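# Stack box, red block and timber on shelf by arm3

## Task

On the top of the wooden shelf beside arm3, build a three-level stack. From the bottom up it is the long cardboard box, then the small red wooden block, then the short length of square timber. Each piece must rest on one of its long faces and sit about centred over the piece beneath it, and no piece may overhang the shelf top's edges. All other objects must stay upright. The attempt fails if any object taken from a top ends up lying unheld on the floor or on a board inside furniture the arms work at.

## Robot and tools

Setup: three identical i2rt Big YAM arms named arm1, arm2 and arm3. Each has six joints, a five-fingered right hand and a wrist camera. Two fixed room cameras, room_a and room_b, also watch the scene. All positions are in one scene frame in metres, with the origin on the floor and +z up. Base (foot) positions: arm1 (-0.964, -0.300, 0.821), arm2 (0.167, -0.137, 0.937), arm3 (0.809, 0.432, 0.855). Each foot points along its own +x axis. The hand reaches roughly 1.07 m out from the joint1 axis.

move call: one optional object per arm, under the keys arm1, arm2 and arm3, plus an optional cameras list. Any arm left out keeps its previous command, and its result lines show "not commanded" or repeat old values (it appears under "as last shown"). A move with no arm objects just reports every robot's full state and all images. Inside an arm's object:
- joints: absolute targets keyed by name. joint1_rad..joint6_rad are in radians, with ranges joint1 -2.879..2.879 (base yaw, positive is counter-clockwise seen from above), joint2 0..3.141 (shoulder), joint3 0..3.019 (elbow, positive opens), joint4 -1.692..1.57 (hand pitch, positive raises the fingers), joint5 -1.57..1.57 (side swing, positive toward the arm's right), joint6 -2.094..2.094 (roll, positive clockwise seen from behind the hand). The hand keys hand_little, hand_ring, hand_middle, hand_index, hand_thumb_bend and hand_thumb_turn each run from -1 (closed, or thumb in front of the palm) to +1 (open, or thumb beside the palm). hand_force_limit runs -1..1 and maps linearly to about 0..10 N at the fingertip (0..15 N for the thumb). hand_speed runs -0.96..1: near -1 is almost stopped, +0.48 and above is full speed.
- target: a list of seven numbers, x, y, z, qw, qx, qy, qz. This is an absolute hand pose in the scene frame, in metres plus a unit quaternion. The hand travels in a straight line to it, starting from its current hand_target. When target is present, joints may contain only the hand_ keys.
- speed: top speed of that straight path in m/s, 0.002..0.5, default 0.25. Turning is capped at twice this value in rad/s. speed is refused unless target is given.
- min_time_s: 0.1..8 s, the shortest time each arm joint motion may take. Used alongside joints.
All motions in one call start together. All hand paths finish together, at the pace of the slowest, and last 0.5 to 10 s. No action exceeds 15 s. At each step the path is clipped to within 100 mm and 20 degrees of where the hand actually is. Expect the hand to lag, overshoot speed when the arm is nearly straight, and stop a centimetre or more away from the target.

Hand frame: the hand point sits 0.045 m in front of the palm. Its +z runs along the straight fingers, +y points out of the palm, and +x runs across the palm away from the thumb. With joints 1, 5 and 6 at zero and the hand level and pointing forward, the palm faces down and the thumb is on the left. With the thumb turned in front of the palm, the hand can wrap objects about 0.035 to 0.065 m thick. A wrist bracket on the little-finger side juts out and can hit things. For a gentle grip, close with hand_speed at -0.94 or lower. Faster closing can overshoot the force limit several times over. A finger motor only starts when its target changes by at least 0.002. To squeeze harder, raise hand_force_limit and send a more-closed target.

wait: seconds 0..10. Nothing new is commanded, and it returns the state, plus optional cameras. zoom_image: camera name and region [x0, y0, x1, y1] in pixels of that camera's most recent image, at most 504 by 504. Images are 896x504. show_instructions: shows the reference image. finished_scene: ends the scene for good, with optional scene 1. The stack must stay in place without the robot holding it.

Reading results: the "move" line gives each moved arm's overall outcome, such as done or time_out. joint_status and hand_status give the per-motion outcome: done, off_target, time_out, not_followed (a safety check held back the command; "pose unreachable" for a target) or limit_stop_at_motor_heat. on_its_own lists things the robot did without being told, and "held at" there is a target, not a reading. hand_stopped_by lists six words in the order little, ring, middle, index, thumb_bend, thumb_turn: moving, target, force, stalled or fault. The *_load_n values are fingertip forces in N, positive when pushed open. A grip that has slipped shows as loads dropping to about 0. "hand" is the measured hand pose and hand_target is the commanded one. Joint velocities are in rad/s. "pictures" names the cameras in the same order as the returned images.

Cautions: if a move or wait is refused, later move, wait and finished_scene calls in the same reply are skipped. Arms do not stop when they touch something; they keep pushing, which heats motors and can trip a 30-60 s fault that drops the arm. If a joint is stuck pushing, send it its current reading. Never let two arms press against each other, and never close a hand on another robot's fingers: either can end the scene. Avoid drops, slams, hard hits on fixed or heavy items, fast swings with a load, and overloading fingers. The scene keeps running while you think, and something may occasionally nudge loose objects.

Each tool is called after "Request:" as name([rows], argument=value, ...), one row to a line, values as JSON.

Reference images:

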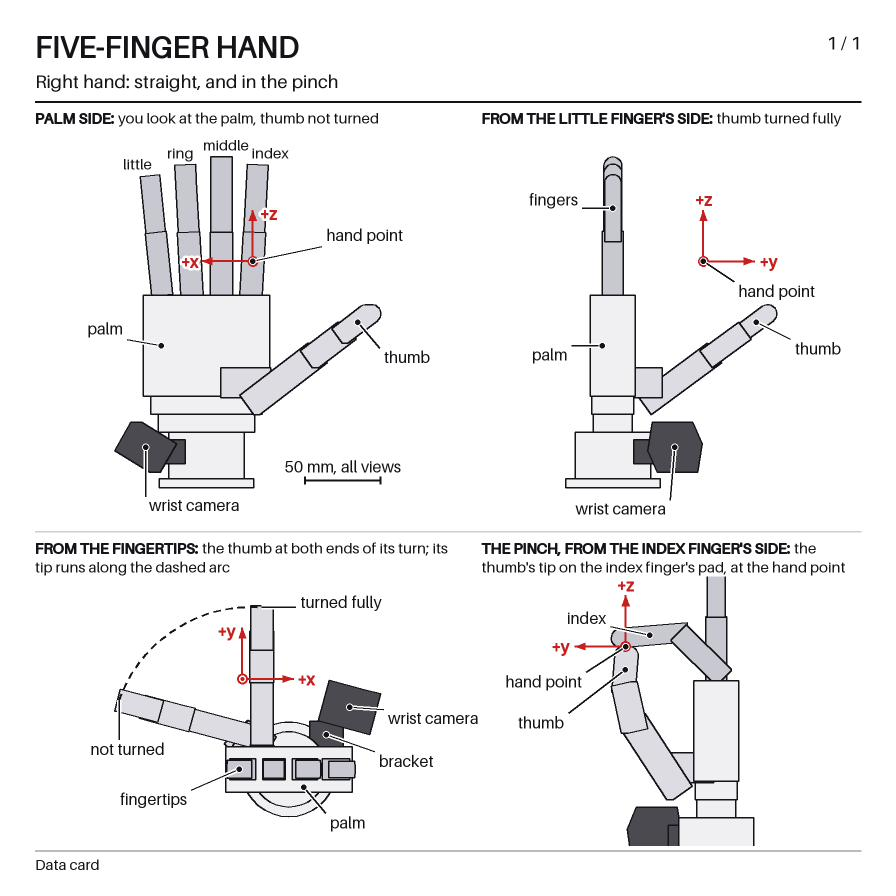

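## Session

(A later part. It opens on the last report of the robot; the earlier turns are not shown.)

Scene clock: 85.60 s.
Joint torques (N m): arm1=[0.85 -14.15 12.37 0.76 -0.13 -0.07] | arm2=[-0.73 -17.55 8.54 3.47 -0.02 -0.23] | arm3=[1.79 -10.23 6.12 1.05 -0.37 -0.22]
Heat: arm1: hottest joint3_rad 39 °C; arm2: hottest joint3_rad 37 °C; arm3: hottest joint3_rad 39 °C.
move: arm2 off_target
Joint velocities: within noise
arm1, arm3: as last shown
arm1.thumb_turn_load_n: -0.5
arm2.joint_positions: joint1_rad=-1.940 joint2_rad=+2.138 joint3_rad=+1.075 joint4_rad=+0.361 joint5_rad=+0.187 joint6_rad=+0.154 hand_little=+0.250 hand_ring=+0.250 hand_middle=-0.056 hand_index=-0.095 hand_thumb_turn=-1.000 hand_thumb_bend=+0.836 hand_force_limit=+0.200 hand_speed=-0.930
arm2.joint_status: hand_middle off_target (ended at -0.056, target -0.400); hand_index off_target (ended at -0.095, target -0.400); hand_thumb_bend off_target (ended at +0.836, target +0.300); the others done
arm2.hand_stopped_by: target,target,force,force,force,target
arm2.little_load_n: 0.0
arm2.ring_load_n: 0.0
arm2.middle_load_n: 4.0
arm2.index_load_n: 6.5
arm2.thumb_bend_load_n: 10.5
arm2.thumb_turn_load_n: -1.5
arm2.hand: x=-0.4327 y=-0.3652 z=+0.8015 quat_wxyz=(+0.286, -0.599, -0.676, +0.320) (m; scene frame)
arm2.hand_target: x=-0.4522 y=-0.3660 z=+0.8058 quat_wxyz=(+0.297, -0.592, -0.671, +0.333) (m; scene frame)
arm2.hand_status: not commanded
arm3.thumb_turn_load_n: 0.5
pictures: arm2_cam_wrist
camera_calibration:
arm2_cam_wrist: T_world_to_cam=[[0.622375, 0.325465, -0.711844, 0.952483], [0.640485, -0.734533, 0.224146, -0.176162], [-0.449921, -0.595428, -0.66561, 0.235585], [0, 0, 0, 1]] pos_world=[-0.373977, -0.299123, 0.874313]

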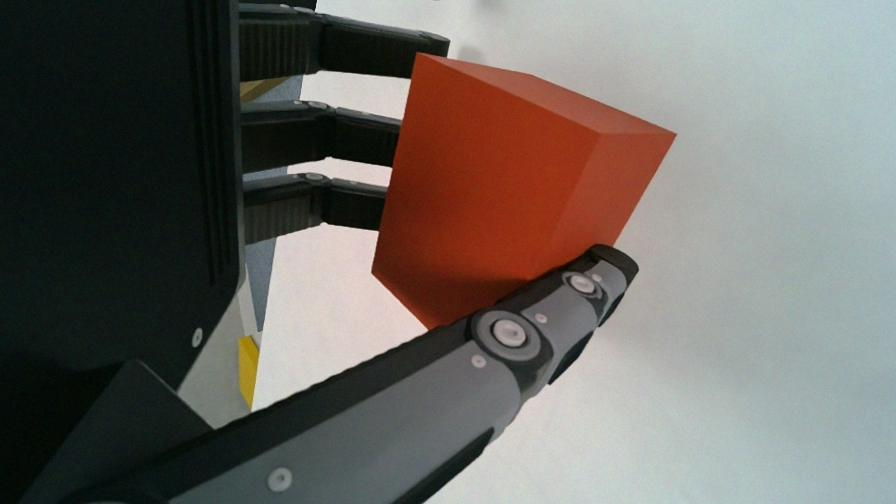

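Request:
move(arm2={"target": [-0.435, -0.360, 0.95, 0.2971, -0.5959, -0.6677, 0.3329], "speed": 0.15}, cameras=["arm2_cam_wrist"])

Request:
move(arm2={"joints": {"joint1_rad": 0.627}, "min_time_s": 4.5}, cameras=["arm2_cam_wrist", "room_a", "room_b"])

Scene clock: 90.77 s.
Joint torques (N m): arm1=[0.85 -14.21 12.37 0.76 -0.13 -0.07] | arm2=[-0.85 -20.48 7.71 2.21 0.22 -0.08] | arm3=[1.85 -10.23 6.12 1.06 -0.36 -0.22]
Heat: arm1: hottest joint3_rad 39 °C; arm2: hottest joint3_rad 37 °C; arm3: hottest joint3_rad 39 °C.
move: arm2 off_target
Joint velocities: within noise
arm1, arm3: as last shown
arm1.thumb_turn_load_n: 0.0
arm2.joint_positions: joint1_rad=-1.940 joint2_rad=+1.854 joint3_rad=+1.074 joint4_rad=+0.091 joint5_rad=+0.187 joint6_rad=+0.154 hand_little=+0.250 hand_ring=+0.250 hand_middle=-0.056 hand_index=-0.095 hand_thumb_turn=-1.000 hand_thumb_bend=+0.836 hand_force_limit=+0.200 hand_speed=-0.930
arm2.joint_status: not commanded
arm2.hand_stopped_by: target,target,force,force,force,target
arm2.little_load_n: 0.0
arm2.ring_load_n: 0.0
arm2.middle_load_n: 4.5
arm2.index_load_n: 6.5
arm2.thumb_bend_load_n: 11.0
arm2.thumb_turn_load_n: -1.5
arm2.hand: x=-0.4310 y=-0.3648 z=+0.9303 quat_wxyz=(+0.288, -0.598, -0.673, +0.325) (m; scene frame)
arm2.hand_target: x=-0.4359 y=-0.3604 z=+0.9492 quat_wxyz=(+0.297, -0.596, -0.668, +0.333) (m; scene frame)
arm2.hand_status: off_target (0.021 m and 1.5 deg from the pose sent, 0.149 m and 2.2 deg at the start)
arm3.little_load_n: -0.5
arm3.thumb_turn_load_n: 0.0
pictures: arm2_cam_wrist
camera_calibration:
arm2_cam_wrist: T_world_to_cam=[[0.614195, 0.322348, -0.720316, 1.04614], [0.64298, -0.73362, 0.219951, -0.200477], [-0.457538, -0.598242, -0.65785, 0.310845], [0, 0, 0, 1]] pos_world=[-0.371408, -0.298334, 1.00213]

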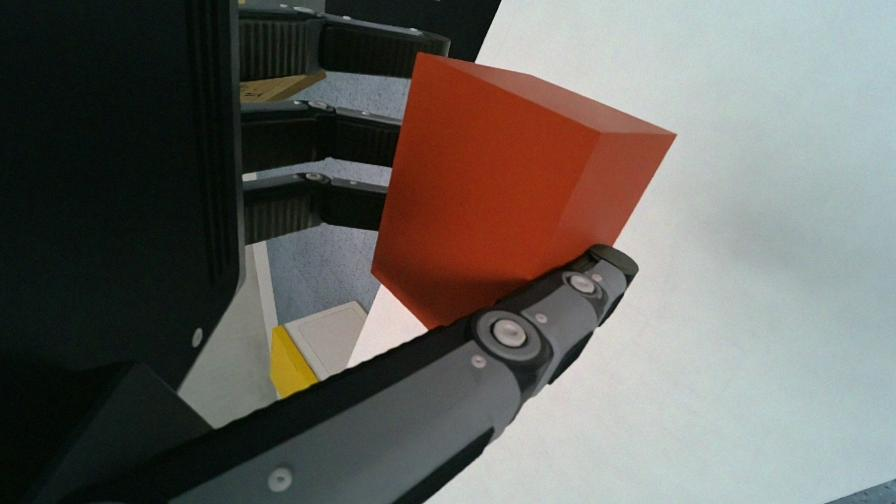

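Scene clock: 96.00 s.
Joint torques (N m): arm1=[0.79 -14.27 12.37 0.76 -0.13 -0.07] | arm2=[-1.03 -20.6 7.45 2.15 0.11 -0.07] | arm3=[1.85 -10.23 6.12 1.07 -0.37 -0.22]
Heat: arm1: hottest joint3_rad 39 °C; arm2: hottest joint2_rad 37 °C; arm3: hottest joint3_rad 39 °C.
move: arm2 done
Joint velocities: within noise
arm1, arm3: as last shown
arm1.little_load_n: -0.5
arm2.joint_positions: joint1_rad=+0.627 joint2_rad=+1.854 joint3_rad=+1.074 joint4_rad=+0.091 joint5_rad=+0.190 joint6_rad=+0.159 hand_little=+0.250 hand_ring=+0.250 hand_middle=-0.056 hand_index=-0.095 hand_thumb_turn=-1.000 hand_thumb_bend=+0.836 hand_force_limit=+0.200 hand_speed=-0.930
arm2.joint_status: all done
arm2.hand_stopped_by: target,target,force,force,force,target
arm2.little_load_n: 0.0
arm2.ring_load_n: 0.0
arm2.middle_load_n: 4.0
arm2.index_load_n: 6.0
arm2.thumb_bend_load_n: 11.0
arm2.thumb_turn_load_n: -1.5
arm2.hand: x=+0.7927 y=-0.2698 z=+0.9265 quat_wxyz=(-0.229, +0.475, -0.767, +0.367) (m; scene frame)
arm2.hand_target: x=+0.7948 y=-0.2749 z=+0.9454 quat_wxyz=(-0.234, +0.471, -0.763, +0.376) (m; scene frame)
arm2.hand_status: not commanded
arm3.little_load_n: 0.0
pictures: arm2_cam_wrist, room_a, room_b
camera_calibration:
arm2_cam_wrist: T_world_to_cam=[[-0.693717, 0.0688569, -0.716949, 1.22647], [-0.135823, 0.965053, 0.224107, 0.155001], [0.707325, 0.252845, -0.660122, 0.23351], [0, 0, 0, 1]] pos_world=[0.70671, -0.293077, 0.998725]

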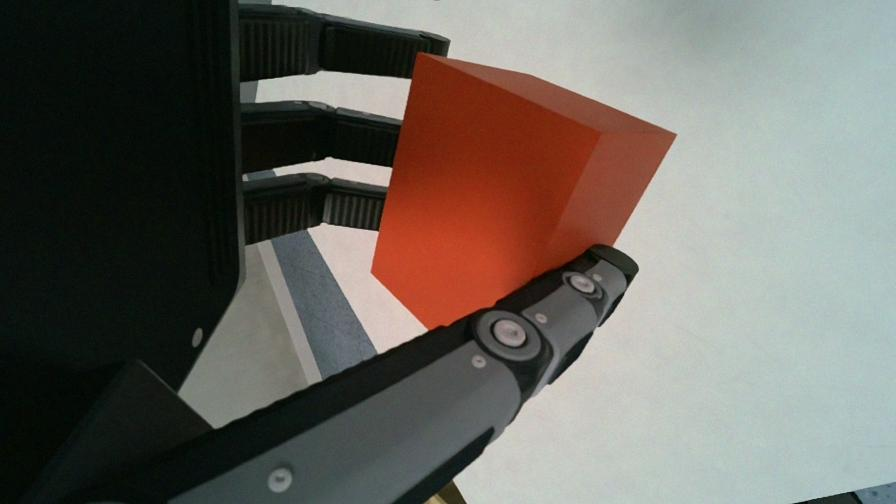

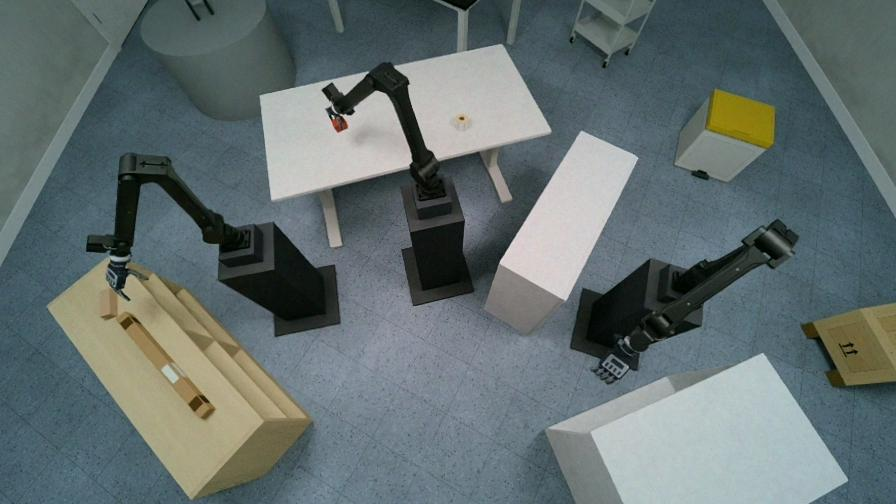

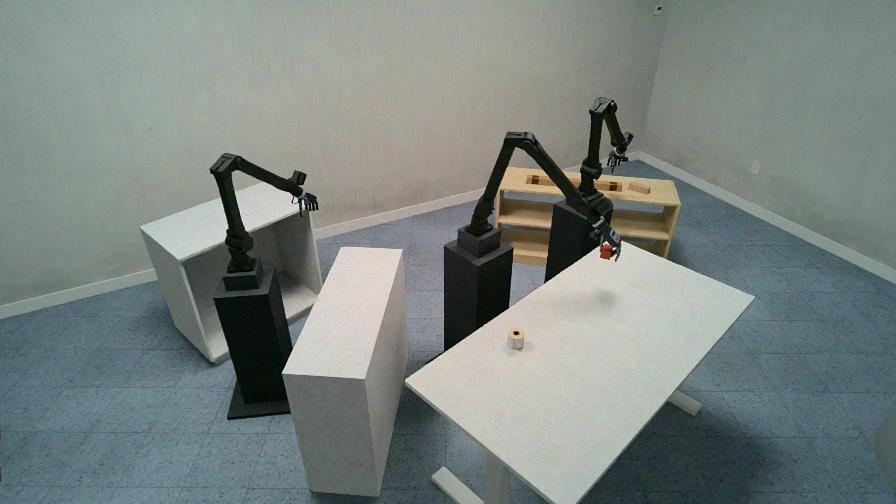

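Request:
move(arm2={"target": [0.765, -0.267, 0.815, 0.1526, -0.3061, 0.8409, -0.4193], "speed": 0.15}, arm3={"joints": {"joint1_rad": 0.2, "joint5_rad": -0.3, "joint6_rad": -0.3, "hand_index": 0.25, "hand_middle": 0.25, "hand_ring": 0.25, "hand_little": 0.25}, "min_time_s": 3.5}, cameras=["arm2_cam_wrist", "arm3_cam_wrist"])

Scene clock: 102.77 s.
Joint torques (N m): arm1=[0.85 -14.21 12.38 0.76 -0.13 -0.07] | arm2=[0.73 -17.85 5.82 3.41 0.57 0.17] | arm3=[0.44 -10.29 6.09 1.09 0.05 0.21]
Heat: arm1: hottest joint3_rad 40 °C; arm2: hottest joint2_rad 37 °C; arm3: hottest joint3_rad 39 °C.
move: arm2 done; arm3 done
Joint velocities: within noise
arm1: as last shown
arm1.little_load_n: 0.0
arm2.joint_positions: joint1_rad=+0.721 joint2_rad=+2.060 joint3_rad=+1.002 joint4_rad=+0.239 joint5_rad=+0.574 joint6_rad=+0.496 hand_little=+0.250 hand_ring=+0.250 hand_middle=-0.056 hand_index=-0.095 hand_thumb_turn=-1.000 hand_thumb_bend=+0.836 hand_force_limit=+0.200 hand_speed=-0.930
arm2.joint_status: not commanded
arm2.hand_stopped_by: target,target,force,force,force,target
arm2.little_load_n: 0.0
arm2.ring_load_n: 0.0
arm2.middle_load_n: 4.0
arm2.index_load_n: 6.0
arm2.thumb_bend_load_n: 11.0
arm2.thumb_turn_load_n: -1.5
arm2.hand: x=+0.7568 y=-0.2668 z=+0.8141 quat_wxyz=(-0.142, +0.318, -0.840, +0.415) (m; scene frame)
arm2.hand_target: x=+0.7648 y=-0.2632 z=+0.8158 quat_wxyz=(-0.154, +0.309, -0.840, +0.419) (m; scene frame)
arm2.hand_status: done (0.008 m and 1.9 deg from the pose sent, 0.115 m and 23.7 deg at the start)
arm3.joint_positions: joint1_rad=+0.214 joint2_rad=+1.449 joint3_rad=+0.610 joint4_rad=+0.055 joint5_rad=-0.303 joint6_rad=-0.321 hand_little=+0.250 hand_ring=+0.250 hand_middle=+0.250 hand_index=+0.250 hand_thumb_turn=-1.000 hand_thumb_bend=+1.000 hand_force_limit=+0.200 hand_speed=-0.500
arm3.joint_status: all done
arm3.hand_stopped_by: target,target,target,target,target,target
arm3.little_load_n: 0.0
arm3.ring_load_n: 0.0
arm3.middle_load_n: 0.0
arm3.index_load_n: 0.0
arm3.thumb_bend_load_n: 0.0
arm3.thumb_turn_load_n: 0.0
arm3.hand: x=+1.1928 y=+0.2204 z=+0.8521 quat_wxyz=(-0.240, +0.577, -0.713, +0.318) (m; scene frame)
arm3.hand_target: x=+1.1884 y=+0.2201 z=+0.8528 quat_wxyz=(-0.240, +0.567, -0.723, +0.313) (m; scene frame)
arm3.hand_status: not commanded
pictures: arm2_cam_wrist, arm3_cam_wrist
camera_calibration:
arm2_cam_wrist: T_world_to_cam=[[-0.621353, 0.311923, -0.718766, 1.13232], [0.251877, 0.948169, 0.193736, -0.100775], [0.741942, -0.0606621, -0.667714, 0.0801896], [0, 0, 0, 1]] pos_world=[0.669458, -0.252781, 0.886942]
arm3_cam_wrist: T_world_to_cam=[[-0.703888, -0.0800788, -0.705783, 1.4583], [-0.332087, 0.915445, 0.227328, -0.00539005], [0.627901, 0.394395, -0.670964, -0.146878], [0, 0, 0, 1]] pos_world=[1.11691, 0.179641, 0.931918]

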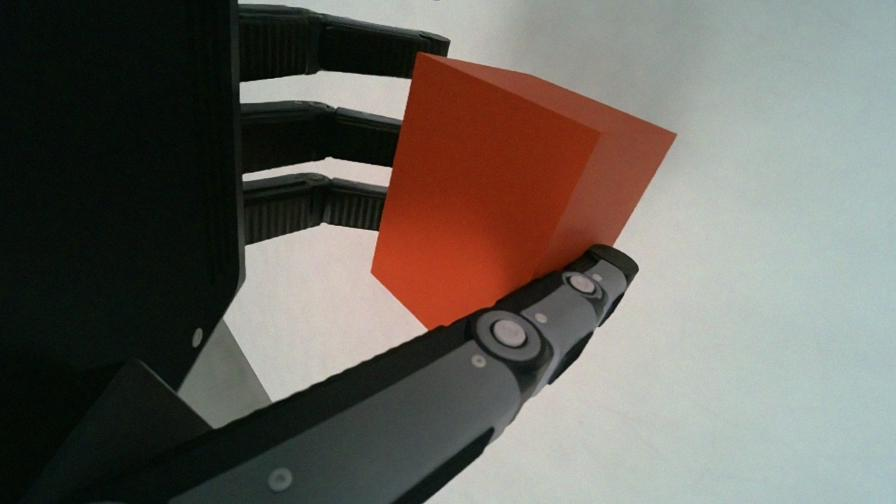

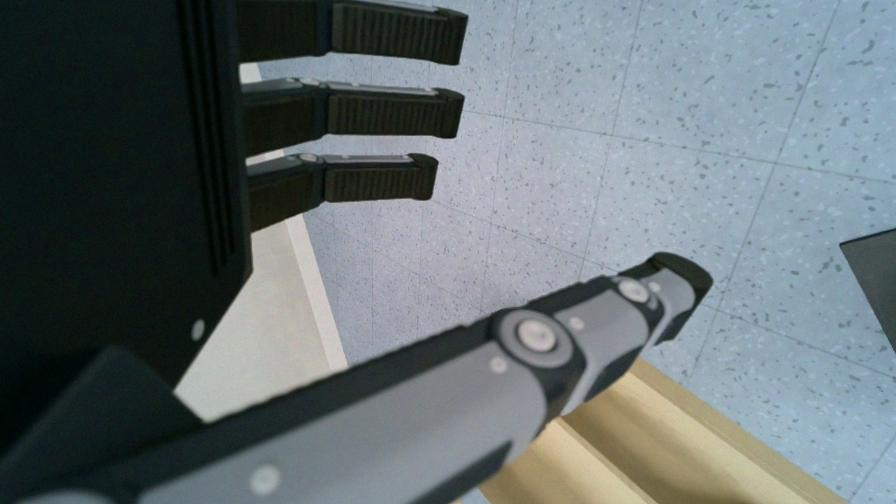

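Request:
move(arm2={"target": [0.765, -0.265, 0.762, 0.1499, -0.3074, 0.8446, -0.4119], "speed": 0.08}, cameras=["arm2_cam_wrist"])

Scene clock: 104.40 s.
Joint torques (N m): arm1=[0.85 -14.21 12.36 0.77 -0.13 -0.07] | arm2=[0.32 -17.2 7.24 3.38 0.25 0.2] | arm3=[-0.03 -10.34 6.09 1.1 0.04 0.19]
Heat: arm1: hottest joint3_rad 40 °C; arm2: hottest joint2_rad 37 °C; arm3: hottest joint3_rad 39 °C.
move: arm2 off_target
Joint velocities: within noise
arm1.joint_positions: joint1_rad=-0.606 joint2_rad=+1.573 joint3_rad=+0.876 joint4_rad=-0.018 joint5_rad=-0.217 joint6_rad=-0.156 hand_little=+0.250 hand_ring=+0.250 hand_middle=+0.280 hand_index=+0.280 hand_thumb_turn=-1.000 hand_thumb_bend=+1.000 hand_force_limit=+0.200 hand_speed=-0.850
arm1.joint_status: not commanded
arm1.hand_stopped_by: target,target,target,target,target,target
arm1.little_load_n: 0.0
arm1.ring_load_n: 0.0
arm1.middle_load_n: 0.0
arm1.index_load_n: 0.0
arm1.thumb_bend_load_n: 0.0
arm1.thumb_turn_load_n: 0.0
arm1.hand: x=-0.7795 y=+0.2081 z=+0.8639 quat_wxyz=(-0.421, +0.902, -0.093, +0.034) (m; scene frame)
arm1.hand_target: x=-0.7726 y=+0.2290 z=+0.8958 quat_wxyz=(-0.445, +0.890, -0.085, +0.042) (m; scene frame)
arm1.hand_status: not commanded
arm2.joint_positions: joint1_rad=+0.718 joint2_rad=+2.181 joint3_rad=+1.006 joint4_rad=+0.317 joint5_rad=+0.574 joint6_rad=+0.507 hand_little=+0.250 hand_ring=+0.250 hand_middle=-0.056 hand_index=-0.095 hand_thumb_turn=-1.000 hand_thumb_bend=+0.836 hand_force_limit=+0.200 hand_speed=-0.930
arm2.joint_status: not commanded
arm2.hand_stopped_by: target,target,force,force,force,target
arm2.little_load_n: 0.0
arm2.ring_load_n: 0.0
arm2.middle_load_n: 4.0
arm2.index_load_n: 5.5
arm2.thumb_bend_load_n: 10.5
arm2.thumb_turn_load_n: -1.5
arm2.hand: x=+0.7432 y=-0.2666 z=+0.7580 quat_wxyz=(-0.128, +0.320, -0.846, +0.406) (m; scene frame)
arm2.hand_target: x=+0.7638 y=-0.2668 z=+0.7630 quat_wxyz=(-0.149, +0.306, -0.845, +0.412) (m; scene frame)
arm2.hand_status: off_target (0.022 m and 3.0 deg from the pose sent, 0.053 m and 1.7 deg at the start)
arm3: as last shown
arm3.joint_positions: joint1_rad=+0.215 joint2_rad=+1.449 joint3_rad=+0.610 joint4_rad=+0.055 joint5_rad=-0.303 joint6_rad=-0.319 hand_little=+0.250 hand_ring=+0.250 hand_middle=+0.250 hand_index=+0.250 hand_thumb_turn=-1.000 hand_thumb_bend=+1.000 hand_force_limit=+0.200 hand_speed=-0.500
arm3.hand: x=+1.1932 y=+0.2211 z=+0.8521 quat_wxyz=(-0.241, +0.577, -0.713, +0.317) (m; scene frame)
arm3.hand_target: x=+1.1888 y=+0.2208 z=+0.8529 quat_wxyz=(-0.241, +0.567, -0.723, +0.313) (m; scene frame)
pictures: arm2_cam_wrist
camera_calibration:
arm2_cam_wrist: T_world_to_cam=[[-0.640512, 0.325141, -0.695721, 1.08386], [0.267342, 0.943686, 0.194899, -0.100263], [0.719911, -0.0611608, -0.691366, 0.0870496], [0, 0, 0, 1]] pos_world=[0.658362, -0.252467, 0.833789]

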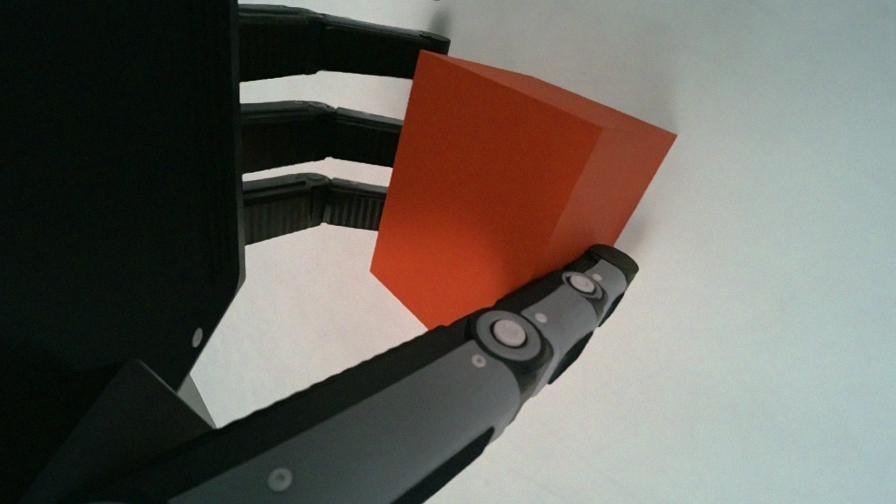

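Request:
move(arm2={"target": [0.755, -0.265, 0.755, 0.1499, -0.3074, 0.8446, -0.4119], "speed": 0.05}, cameras=["arm2_cam_wrist", "room_b"])

Request:
zoom_image(camera="room_b", region=[540, 200, 680, 300])

Scene clock: 105.73 s.
Joint torques (N m): arm1=[0.85 -14.21 12.37 0.77 -0.13 -0.07] | arm2=[0.62 -17.26 5.16 3.29 0.18 0.14] | arm3=[-0.09 -10.29 6.09 1.07 0.05 0.19]
Heat: arm1: hottest joint3_rad 40 °C; arm2: hottest joint2_rad 37 °C; arm3: hottest joint3_rad 39 °C.
move: arm2 done
Joint velocities: within noise
arm1, arm3: as last shown
arm2.joint_positions: joint1_rad=+0.718 joint2_rad=+2.188 joint3_rad=+1.006 joint4_rad=+0.352 joint5_rad=+0.571 joint6_rad=+0.507 hand_little=+0.250 hand_ring=+0.250 hand_middle=-0.056 hand_index=-0.095 hand_thumb_turn=-1.000 hand_thumb_bend=+0.836 hand_force_limit=+0.200 hand_speed=-0.930
arm2.joint_status: not commanded
arm2.hand_stopped_by: target,target,force,force,force,target
arm2.little_load_n: 0.0
arm2.ring_load_n: 0.0
arm2.middle_load_n: 4.5
arm2.index_load_n: 5.5
arm2.thumb_bend_load_n: 10.5
arm2.thumb_turn_load_n: -2.0
arm2.hand: x=+0.7489 y=-0.2667 z=+0.7588 quat_wxyz=(-0.140, +0.315, -0.844, +0.411) (m; scene frame)
arm2.hand_target: x=+0.7554 y=-0.2648 z=+0.7556 quat_wxyz=(-0.151, +0.307, -0.844, +0.412) (m; scene frame)
arm2.hand_status: done (0.007 m and 1.5 deg from the pose sent, 0.012 m and 3.0 deg at the start)
pictures: arm2_cam_wrist, room_b
camera_calibration:
arm2_cam_wrist: T_world_to_cam=[[-0.621692, 0.323133, -0.713501, 1.08689], [0.25993, 0.944427, 0.201231, -0.100882], [0.738874, -0.060357, -0.671135, 0.0541292], [0, 0, 0, 1]] pos_world=[0.661939, -0.252667, 0.832126]

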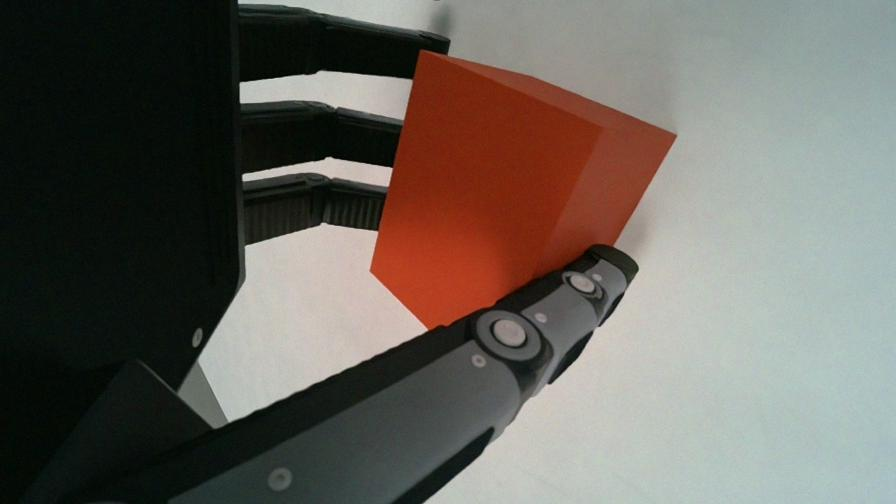

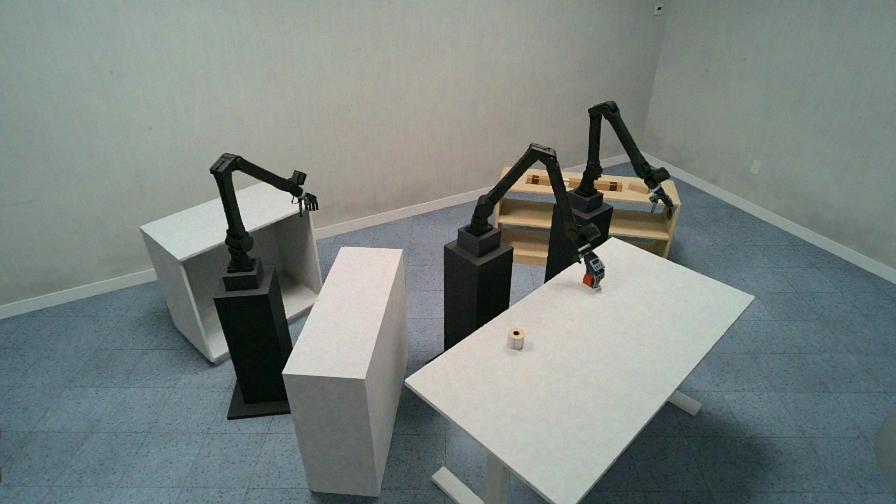

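Scaled by 3.600.

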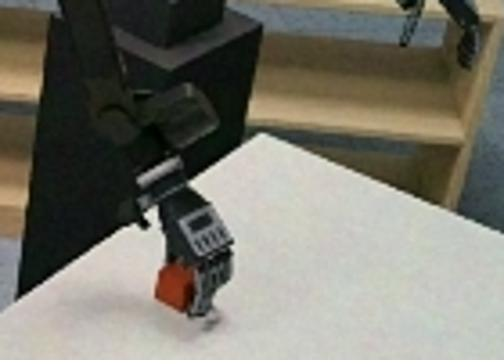

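Request:
move(arm2={"target": [0.757, -0.265, 0.745, 0.1499, -0.3074, 0.8446, -0.4119], "speed": 0.05}, cameras=["arm2_cam_wrist"])

Scene clock: 107.73 s.
Joint torques (N m): arm1=[0.79 -14.21 12.38 0.76 -0.13 -0.07] | arm2=[0.21 -15.68 6.16 3.02 0.29 0.17] | arm3=[-0.03 -10.23 6.09 1.07 0.05 0.19]
Heat: arm1: hottest joint3_rad 40 °C; arm2: hottest joint2_rad 37 °C; arm3: hottest joint3_rad 39 °C.
move: arm2 off_target
Joint velocities: within noise
arm1, arm3: as last shown
arm2.joint_positions: joint1_rad=+0.718 joint2_rad=+2.195 joint3_rad=+1.006 joint4_rad=+0.370 joint5_rad=+0.571 joint6_rad=+0.501 hand_little=+0.250 hand_ring=+0.250 hand_middle=-0.056 hand_index=-0.095 hand_thumb_turn=-1.000 hand_thumb_bend=+0.836 hand_force_limit=+0.200 hand_speed=-0.930
arm2.joint_status: not commanded
arm2.hand_stopped_by: target,target,force,force,force,target
arm2.little_load_n: 0.0
arm2.ring_load_n: 0.0
arm2.middle_load_n: 4.5
arm2.index_load_n: 5.5
arm2.thumb_bend_load_n: 10.5
arm2.thumb_turn_load_n: -3.0
arm2.hand: x=+0.7507 y=-0.2672 z=+0.7580 quat_wxyz=(-0.144, +0.316, -0.842, +0.414) (m; scene frame)
arm2.hand_target: x=+0.7556 y=-0.2650 z=+0.7449 quat_wxyz=(-0.148, +0.310, -0.844, +0.412) (m; scene frame)
arm2.hand_status: off_target (0.015 m and 1.3 deg from the pose sent, 0.016 m and 1.5 deg at the start)
arm3.ring_load_n: -0.5
pictures: arm2_cam_wrist
camera_calibration:
arm2_cam_wrist: T_world_to_cam=[[-0.616786, 0.317427, -0.720288, 1.08755], [0.254627, 0.946341, 0.199009, -0.0945365], [0.744808, -0.0606586, -0.664516, 0.0425534], [0, 0, 0, 1]] pos_world=[0.663166, -0.253175, 0.830443]

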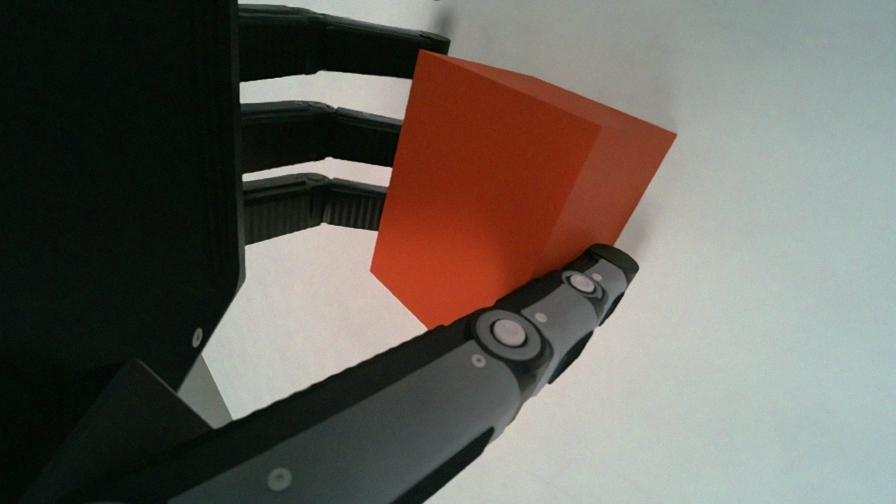

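Request:
move(arm2={"target": [0.757, -0.265, 0.757, 0.1499, -0.3074, 0.8446, -0.4119], "speed": 0.05})

Request:
move(arm2={"joints": {"hand_speed": -0.85, "hand_index": 0.28, "hand_middle": 0.28, "hand_thumb_bend": 1.0}}, cameras=["arm2_cam_wrist"])

Scene clock: 108.90 s.
Joint torques (N m): arm1=[0.79 -14.21 12.36 0.75 -0.13 -0.07] | arm2=[0.62 -17.96 5.55 2.09 0.29 0.19] | arm3=[-0.03 -10.23 6.12 1.09 0.05 0.19]
Heat: arm1: hottest joint3_rad 40 °C; arm2: hottest joint2_rad 37 °C; arm3: hottest joint3_rad 39 °C.
move: arm2 done
Joint velocities: within noise
arm1, arm3: as last shown
arm2.joint_positions: joint1_rad=+0.718 joint2_rad=+2.195 joint3_rad=+1.006 joint4_rad=+0.372 joint5_rad=+0.571 joint6_rad=+0.501 hand_little=+0.250 hand_ring=+0.250 hand_middle=-0.056 hand_index=-0.095 hand_thumb_turn=-1.000 hand_thumb_bend=+0.836 hand_force_limit=+0.200 hand_speed=-0.930
arm2.joint_status: not commanded
arm2.hand_stopped_by: target,target,force,force,force,target
arm2.little_load_n: 0.0
arm2.ring_load_n: 0.0
arm2.middle_load_n: 4.5
arm2.index_load_n: 5.5
arm2.thumb_bend_load_n: 11.0
arm2.thumb_turn_load_n: -3.0
arm2.hand: x=+0.7511 y=-0.2672 z=+0.7582 quat_wxyz=(-0.144, +0.315, -0.841, +0.414) (m; scene frame)
arm2.hand_target: x=+0.7572 y=-0.2650 z=+0.7573 quat_wxyz=(-0.151, +0.307, -0.844, +0.412) (m; scene frame)
arm2.hand_status: done (0.006 m and 1.2 deg from the pose sent, 0.007 m and 1.3 deg at the start)
arm3.ring_load_n: 0.0
pictures: none

Scene clock: 110.27 s.
Joint torques (N m): arm1=[0.85 -14.21 12.37 0.76 -0.13 -0.07] | arm2=[0.03 -17.67 5.61 2.06 0.27 0.17] | arm3=[-0.15 -10.34 6.09 1.09 0.05 0.19]
Heat: arm1: hottest joint3_rad 40 °C; arm2: hottest joint2_rad 37 °C; arm3: hottest joint3_rad 39 °C.
move: arm2 done
Joint velocities: within noise
arm1, arm3: as last shown
arm2.joint_positions: joint1_rad=+0.718 joint2_rad=+2.195 joint3_rad=+1.006 joint4_rad=+0.370 joint5_rad=+0.571 joint6_rad=+0.512 hand_little=+0.250 hand_ring=+0.250 hand_middle=+0.280 hand_index=+0.280 hand_thumb_turn=-1.000 hand_thumb_bend=+1.000 hand_force_limit=+0.200 hand_speed=-0.850
arm2.joint_status: all done
arm2.hand_stopped_by: target,target,target,target,target,target
arm2.little_load_n: 0.0
arm2.ring_load_n: 0.0
arm2.middle_load_n: 0.0
arm2.index_load_n: 0.0
arm2.thumb_bend_load_n: 0.0
arm2.thumb_turn_load_n: 0.0
arm2.hand: x=+0.7514 y=-0.2669 z=+0.7582 quat_wxyz=(-0.146, +0.311, -0.843, +0.413) (m; scene frame)
arm2.hand_target: x=+0.7572 y=-0.2649 z=+0.7572 quat_wxyz=(-0.151, +0.305, -0.845, +0.412) (m; scene frame)
arm2.hand_status: not commanded
pictures: arm2_cam_wrist
camera_calibration:
arm2_cam_wrist: T_world_to_cam=[[-0.610017, 0.325409, -0.722488, 1.08673], [0.259548, 0.943541, 0.205827, -0.104661], [0.748675, -0.0619622, -0.660035, 0.0356824], [0, 0, 0, 1]] pos_world=[0.663376, -0.252669, 0.830245]

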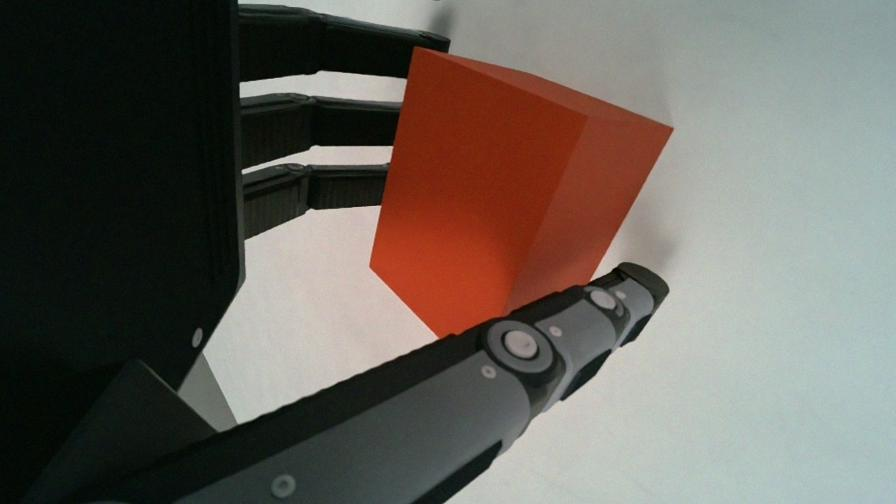

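Request:
move(arm2={"target": [0.748, -0.258, 0.88, 0.1499, -0.3074, 0.8446, -0.4119], "speed": 0.12}, cameras=["arm2_cam_wrist"])

Scene clock: 112.33 s.
Joint torques (N m): arm1=[0.79 -14.21 12.37 0.75 -0.13 -0.07] | arm2=[0.73 -19.19 5.72 1.68 0.56 0.17] | arm3=[-0.09 -10.34 6.11 1.09 0.05 0.19]
Heat: arm1: hottest joint3_rad 40 °C; arm2: hottest joint2_rad 37 °C; arm3: hottest joint3_rad 39 °C.
move: arm2 off_target
Joint velocities: within noise
arm1, arm3: as last shown
arm2.joint_positions: joint1_rad=+0.720 joint2_rad=+1.915 joint3_rad=+0.971 joint4_rad=+0.111 joint5_rad=+0.574 joint6_rad=+0.516 hand_little=+0.250 hand_ring=+0.250 hand_middle=+0.280 hand_index=+0.280 hand_thumb_turn=-1.000 hand_thumb_bend=+1.000 hand_force_limit=+0.200 hand_speed=-0.850
arm2.joint_status: not commanded
arm2.hand_stopped_by: target,target,target,target,target,target
arm2.little_load_n: 0.0
arm2.ring_load_n: 0.0
arm2.middle_load_n: 0.0
arm2.index_load_n: 0.0
arm2.thumb_bend_load_n: 0.0
arm2.thumb_turn_load_n: 0.0
arm2.hand: x=+0.7455 y=-0.2657 z=+0.8668 quat_wxyz=(-0.140, +0.312, -0.845, +0.411) (m; scene frame)
arm2.hand_target: x=+0.7483 y=-0.2608 z=+0.8789 quat_wxyz=(-0.149, +0.305, -0.845, +0.413) (m; scene frame)
arm2.hand_status: off_target (0.015 m and 1.2 deg from the pose sent, 0.122 m and 0.7 deg at the start)
pictures: arm2_cam_wrist
camera_calibration:
arm2_cam_wrist: T_world_to_cam=[[-0.618023, 0.328839, -0.714081, 1.16091], [0.265367, 0.942265, 0.204249, -0.129897], [0.740019, -0.0632628, -0.669605, 0.126213], [0, 0, 0, 1]] pos_world=[0.658538, -0.251369, 0.940026]

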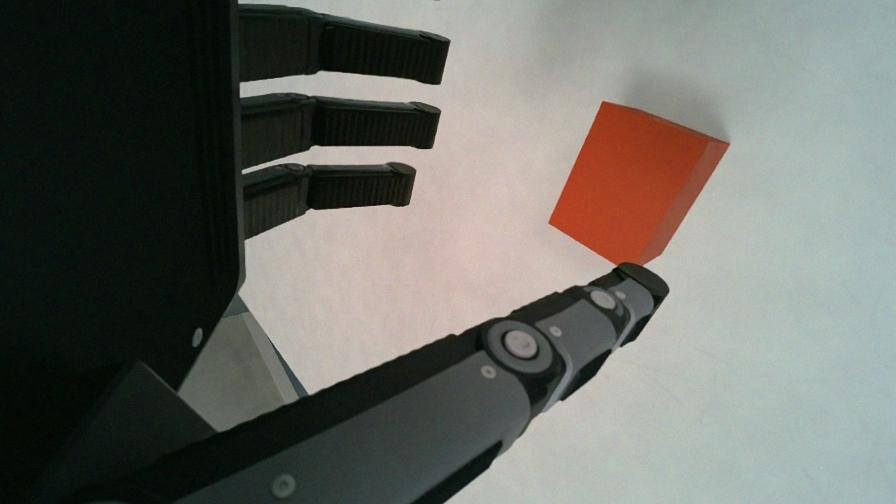

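Request:
move(arm2={"joints": {"joint1_rad": -0.6}, "min_time_s": 3}, arm3={"target": [0.96, -0.03, 0.92, 0.1522, -0.3155, 0.8437, -0.4069], "speed": 0.12}, cameras=["arm3_cam_wrist", "room_a"])

Scene clock: 116.20 s.
Joint torques (N m): arm1=[0.79 -14.21 12.37 0.77 -0.13 -0.07] | arm2=[0.03 -18.96 5.81 1.68 0.48 0.16] | arm3=[-0.26 -8.82 10.51 1.1 -0.37 -0.09]
Heat: arm1: hottest joint3_rad 40 °C; arm2: hottest joint2_rad 37 °C; arm3: hottest joint3_rad 39 °C.
move: arm2 done; arm3 off_target
Joint velocities: within noise
arm1: as last shown
arm2.joint_positions: joint1_rad=-0.597 joint2_rad=+1.915 joint3_rad=+0.971 joint4_rad=+0.111 joint5_rad=+0.575 joint6_rad=+0.516 hand_little=+0.250 hand_ring=+0.250 hand_middle=+0.280 hand_index=+0.280 hand_thumb_turn=-1.000 hand_thumb_bend=+1.000 hand_force_limit=+0.200 hand_speed=-0.850
arm2.joint_status: all done
arm2.hand_stopped_by: target,target,target,target,target,target
arm2.little_load_n: 0.0
arm2.ring_load_n: 0.0
arm2.middle_load_n: 0.0
arm2.index_load_n: 0.0
arm2.thumb_bend_load_n: 0.0
arm2.thumb_turn_load_n: 0.0
arm2.hand: x=+0.1871 y=-0.7294 z=+0.8686 quat_wxyz=(+0.142, -0.270, -0.858, +0.412) (m; scene frame)
arm2.hand_target: x=+0.1893 y=-0.7310 z=+0.8805 quat_wxyz=(+0.136, -0.277, -0.854, +0.419) (m; scene frame)
arm2.hand_status: not commanded
arm3.joint_positions: joint1_rad=-0.559 joint2_rad=+1.424 joint3_rad=+0.753 joint4_rad=-0.096 joint5_rad=-0.458 joint6_rad=-0.367 hand_little=+0.250 hand_ring=+0.250 hand_middle=+0.250 hand_index=+0.250 hand_thumb_turn=-1.000 hand_thumb_bend=+1.000 hand_force_limit=+0.200 hand_speed=-0.500
arm3.joint_status: not commanded
arm3.hand_stopped_by: target,target,target,target,target,target
arm3.little_load_n: 0.0
arm3.ring_load_n: 0.0
arm3.middle_load_n: 0.0
arm3.index_load_n: 0.0
arm3.thumb_bend_load_n: 0.0
arm3.thumb_turn_load_n: 0.0
arm3.hand: x=+0.9654 y=-0.0137 z=+0.9108 quat_wxyz=(-0.160, +0.313, -0.847, +0.399) (m; scene frame)
arm3.hand_target: x=+0.9633 y=-0.0287 z=+0.9193 quat_wxyz=(-0.157, +0.313, -0.844, +0.406) (m; scene frame)
arm3.hand_status: off_target (0.020 m and 1.3 deg from the pose sent, 0.349 m and 36.6 deg at the start)
pictures: arm3_cam_wrist, room_a
camera_calibration:
arm3_cam_wrist: T_world_to_cam=[[-0.556727, 0.33465, -0.760305, 1.23407], [0.255525, 0.939876, 0.226583, -0.446247], [0.790419, -0.0681325, -0.608766, -0.0921682], [0, 0, 0, 1]] pos_world=[0.873919, 0.000155705, 0.983273]

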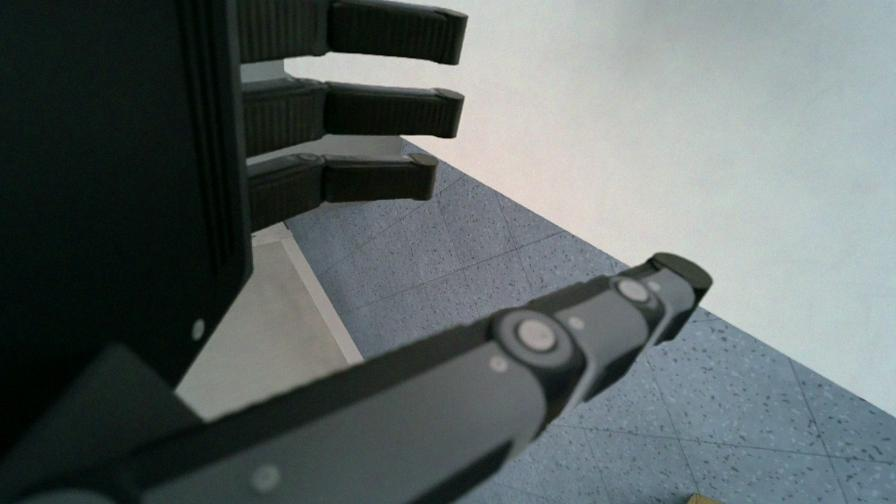

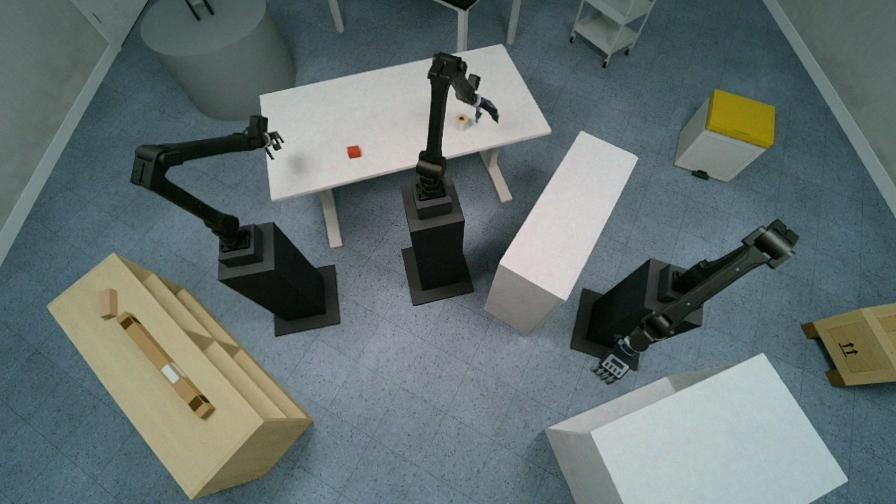

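Request:
move(arm3={"target": [0.752, -0.275, 0.870, 0.1522, -0.3155, 0.8437, -0.4069], "speed": 0.15}, cameras=["arm3_cam_wrist"])

Scene clock: 119.67 s.
Joint torques (N m): arm1=[0.79 -14.21 12.37 0.76 -0.13 -0.07] | arm2=[-0.5 -19.55 5.89 1.83 0.42 0.19] | arm3=[-0.73 -18.96 11.21 0.76 -0.54 -0.21]
Heat: arm1: hottest joint3_rad 41 °C; arm2: hottest joint2_rad 37 °C; arm3: hottest joint3_rad 40 °C.
move: arm3 off_target
Joint velocities: within noise
arm1, arm2: as last shown
arm3.joint_positions: joint1_rad=-0.932 joint2_rad=+2.096 joint3_rad=+1.592 joint4_rad=-0.438 joint5_rad=-0.703 joint6_rad=-0.686 hand_little=+0.250 hand_ring=+0.250 hand_middle=+0.250 hand_index=+0.250 hand_thumb_turn=-1.000 hand_thumb_bend=+1.000 hand_force_limit=+0.200 hand_speed=-0.500
arm3.joint_status: not commanded
arm3.hand_stopped_by: target,target,target,target,target,target
arm3.little_load_n: 0.0
arm3.ring_load_n: 0.0
arm3.middle_load_n: 0.0
arm3.index_load_n: 0.0
arm3.thumb_bend_load_n: 0.0
arm3.thumb_turn_load_n: 0.0
arm3.hand: x=+0.7620 y=-0.2638 z=+0.8671 quat_wxyz=(-0.160, +0.307, -0.848, +0.403) (m; scene frame)
arm3.hand_target: x=+0.7524 y=-0.2748 z=+0.8678 quat_wxyz=(-0.154, +0.312, -0.844, +0.408) (m; scene frame)
arm3.hand_status: off_target (0.015 m and 1.5 deg from the pose sent, 0.340 m and 1.3 deg at the start)
pictures: arm3_cam_wrist
camera_calibration:
arm3_cam_wrist: T_world_to_cam=[[-0.546969, 0.338928, -0.765475, 1.16957], [0.26474, 0.937483, 0.225918, -0.156355], [0.79419, -0.0790814, -0.602502, 0.0137296], [0, 0, 0, 1]] pos_world=[0.670206, -0.248733, 0.938869]

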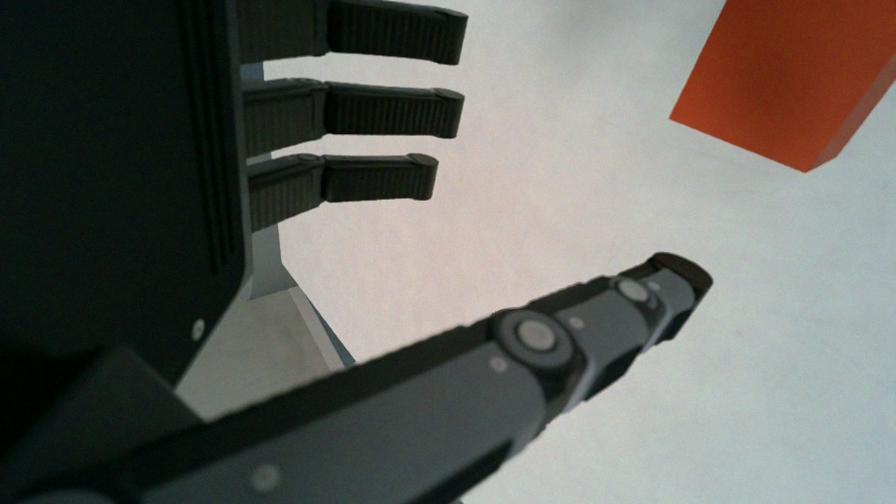

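Request:
move(arm3={"target": [0.699, -0.292, 0.815, 0.1522, -0.3155, 0.8437, -0.4069], "speed": 0.12}, cameras=["arm3_cam_wrist"])

Scene clock: 121.87 s.
Joint torques (N m): arm1=[0.79 -14.21 12.37 0.76 -0.13 -0.07] | arm2=[0.21 -19.37 5.82 1.66 0.46 0.18] | arm3=[-0.03 -20.72 10.89 0.68 -0.59 -0.23]
Heat: arm1: hottest joint3_rad 41 °C; arm2: hottest joint2_rad 37 °C; arm3: hottest joint3_rad 40 °C.
move: arm3 off_target
Joint velocities: within noise
arm1.joint_positions: joint1_rad=-0.606 joint2_rad=+1.573 joint3_rad=+0.876 joint4_rad=-0.018 joint5_rad=-0.217 joint6_rad=-0.156 hand_little=+0.250 hand_ring=+0.250 hand_middle=+0.280 hand_index=+0.280 hand_thumb_turn=-1.000 hand_thumb_bend=+1.000 hand_force_limit=+0.200 hand_speed=-0.850
arm1.joint_status: not commanded
arm1.hand_stopped_by: target,target,target,target,target,target
arm1.little_load_n: 0.0
arm1.ring_load_n: 0.5
arm1.middle_load_n: 0.0
arm1.index_load_n: 0.0
arm1.thumb_bend_load_n: 0.0
arm1.thumb_turn_load_n: 0.0
arm1.hand: x=-0.7795 y=+0.2081 z=+0.8639 quat_wxyz=(-0.421, +0.902, -0.093, +0.034) (m; scene frame)
arm1.hand_target: x=-0.7726 y=+0.2290 z=+0.8958 quat_wxyz=(-0.445, +0.890, -0.085, +0.042) (m; scene frame)
arm1.hand_status: not commanded
arm2: as last shown
arm3.joint_positions: joint1_rad=-1.001 joint2_rad=+2.243 joint3_rad=+1.707 joint4_rad=-0.456 joint5_rad=-0.740 joint6_rad=-0.767 hand_little=+0.250 hand_ring=+0.250 hand_middle=+0.250 hand_index=+0.250 hand_thumb_turn=-1.000 hand_thumb_bend=+1.000 hand_force_limit=+0.200 hand_speed=-0.500
arm3.joint_status: not commanded
arm3.hand_stopped_by: target,target,target,target,target,target
arm3.little_load_n: 0.0
arm3.ring_load_n: 0.0
arm3.middle_load_n: 0.0
arm3.index_load_n: 0.0
arm3.thumb_bend_load_n: 0.0
arm3.thumb_turn_load_n: 0.0
arm3.hand: x=+0.7083 y=-0.2817 z=+0.8148 quat_wxyz=(-0.158, +0.309, -0.847, +0.402) (m; scene frame)
arm3.hand_target: x=+0.7001 y=-0.2914 z=+0.8153 quat_wxyz=(-0.153, +0.316, -0.843, +0.407) (m; scene frame)
arm3.hand_status: off_target (0.014 m and 1.2 deg from the pose sent, 0.086 m and 1.5 deg at the start)
pictures: arm3_cam_wrist
camera_calibration:
arm3_cam_wrist: T_world_to_cam=[[-0.551482, 0.336337, -0.763377, 1.10693], [0.263852, 0.938463, 0.222865, -0.110197], [0.791359, -0.0785125, -0.606289, 0.0287098], [0, 0, 0, 1]] pos_world=[0.616811, -0.266633, 0.886974]

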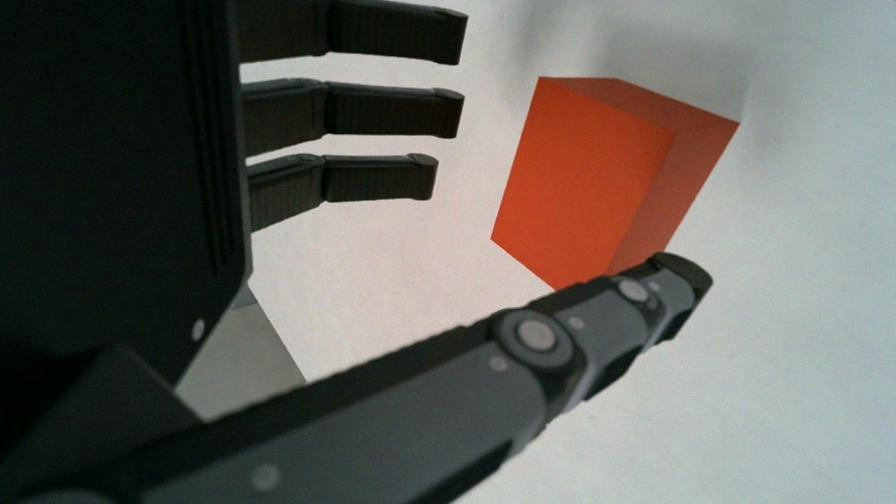

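Request:
move(arm3={"target": [0.700, -0.292, 0.759, 0.1522, -0.3155, 0.8437, -0.4069], "speed": 0.08}, cameras=["arm3_cam_wrist"])

Scene clock: 125.37 s.
Joint torques (N m): arm1=[0.79 -14.21 12.36 0.76 -0.13 -0.07] | arm2=[-0.32 -19.25 5.63 1.73 0.47 0.16] | arm3=[-0.09 -21.25 9.32 1.96 -0.49 -0.2]
Heat: arm1: hottest joint3_rad 41 °C; arm2: hottest joint2_rad 37 °C; arm3: hottest joint3_rad 40 °C.
move: arm3 off_target
Joint velocities: within noise
arm1, arm2: as last shown
arm1.ring_load_n: 0.0
arm3.joint_positions: joint1_rad=-1.000 joint2_rad=+2.325 joint3_rad=+1.707 joint4_rad=-0.389 joint5_rad=-0.740 joint6_rad=-0.767 hand_little=+0.250 hand_ring=+0.250 hand_middle=+0.250 hand_index=+0.250 hand_thumb_turn=-1.000 hand_thumb_bend=+1.000 hand_force_limit=+0.200 hand_speed=-0.500
arm3.joint_status: not commanded
arm3.hand_stopped_by: target,target,target,target,target,target
arm3.little_load_n: 0.0
arm3.ring_load_n: 0.0
arm3.middle_load_n: 0.5
arm3.index_load_n: 0.0
arm3.thumb_bend_load_n: 0.0
arm3.thumb_turn_load_n: 0.0
arm3.hand: x=+0.7089 y=-0.2813 z=+0.7635 quat_wxyz=(-0.162, +0.307, -0.849, +0.397) (m; scene frame)
arm3.hand_target: x=+0.7013 y=-0.2915 z=+0.7596 quat_wxyz=(-0.152, +0.316, -0.843, +0.407) (m; scene frame)
arm3.hand_status: off_target (0.015 m and 2.0 deg from the pose sent, 0.057 m and 1.2 deg at the start)
pictures: arm3_cam_wrist
camera_calibration:
arm3_cam_wrist: T_world_to_cam=[[-0.548881, 0.345693, -0.761069, 1.06698], [0.26165, 0.935777, 0.236347, -0.108751], [0.793894, -0.0694076, -0.604081, -0.0037877], [0, 0, 0, 1]] pos_world=[0.617109, -0.267344, 0.835462]

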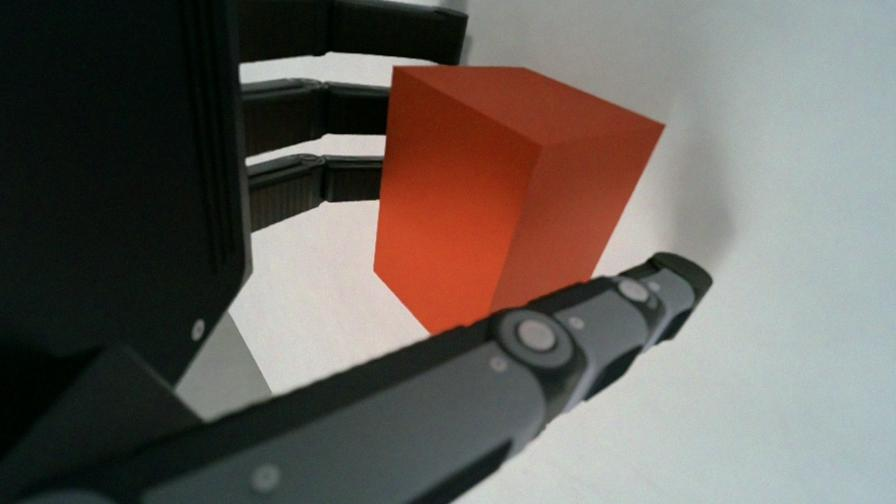

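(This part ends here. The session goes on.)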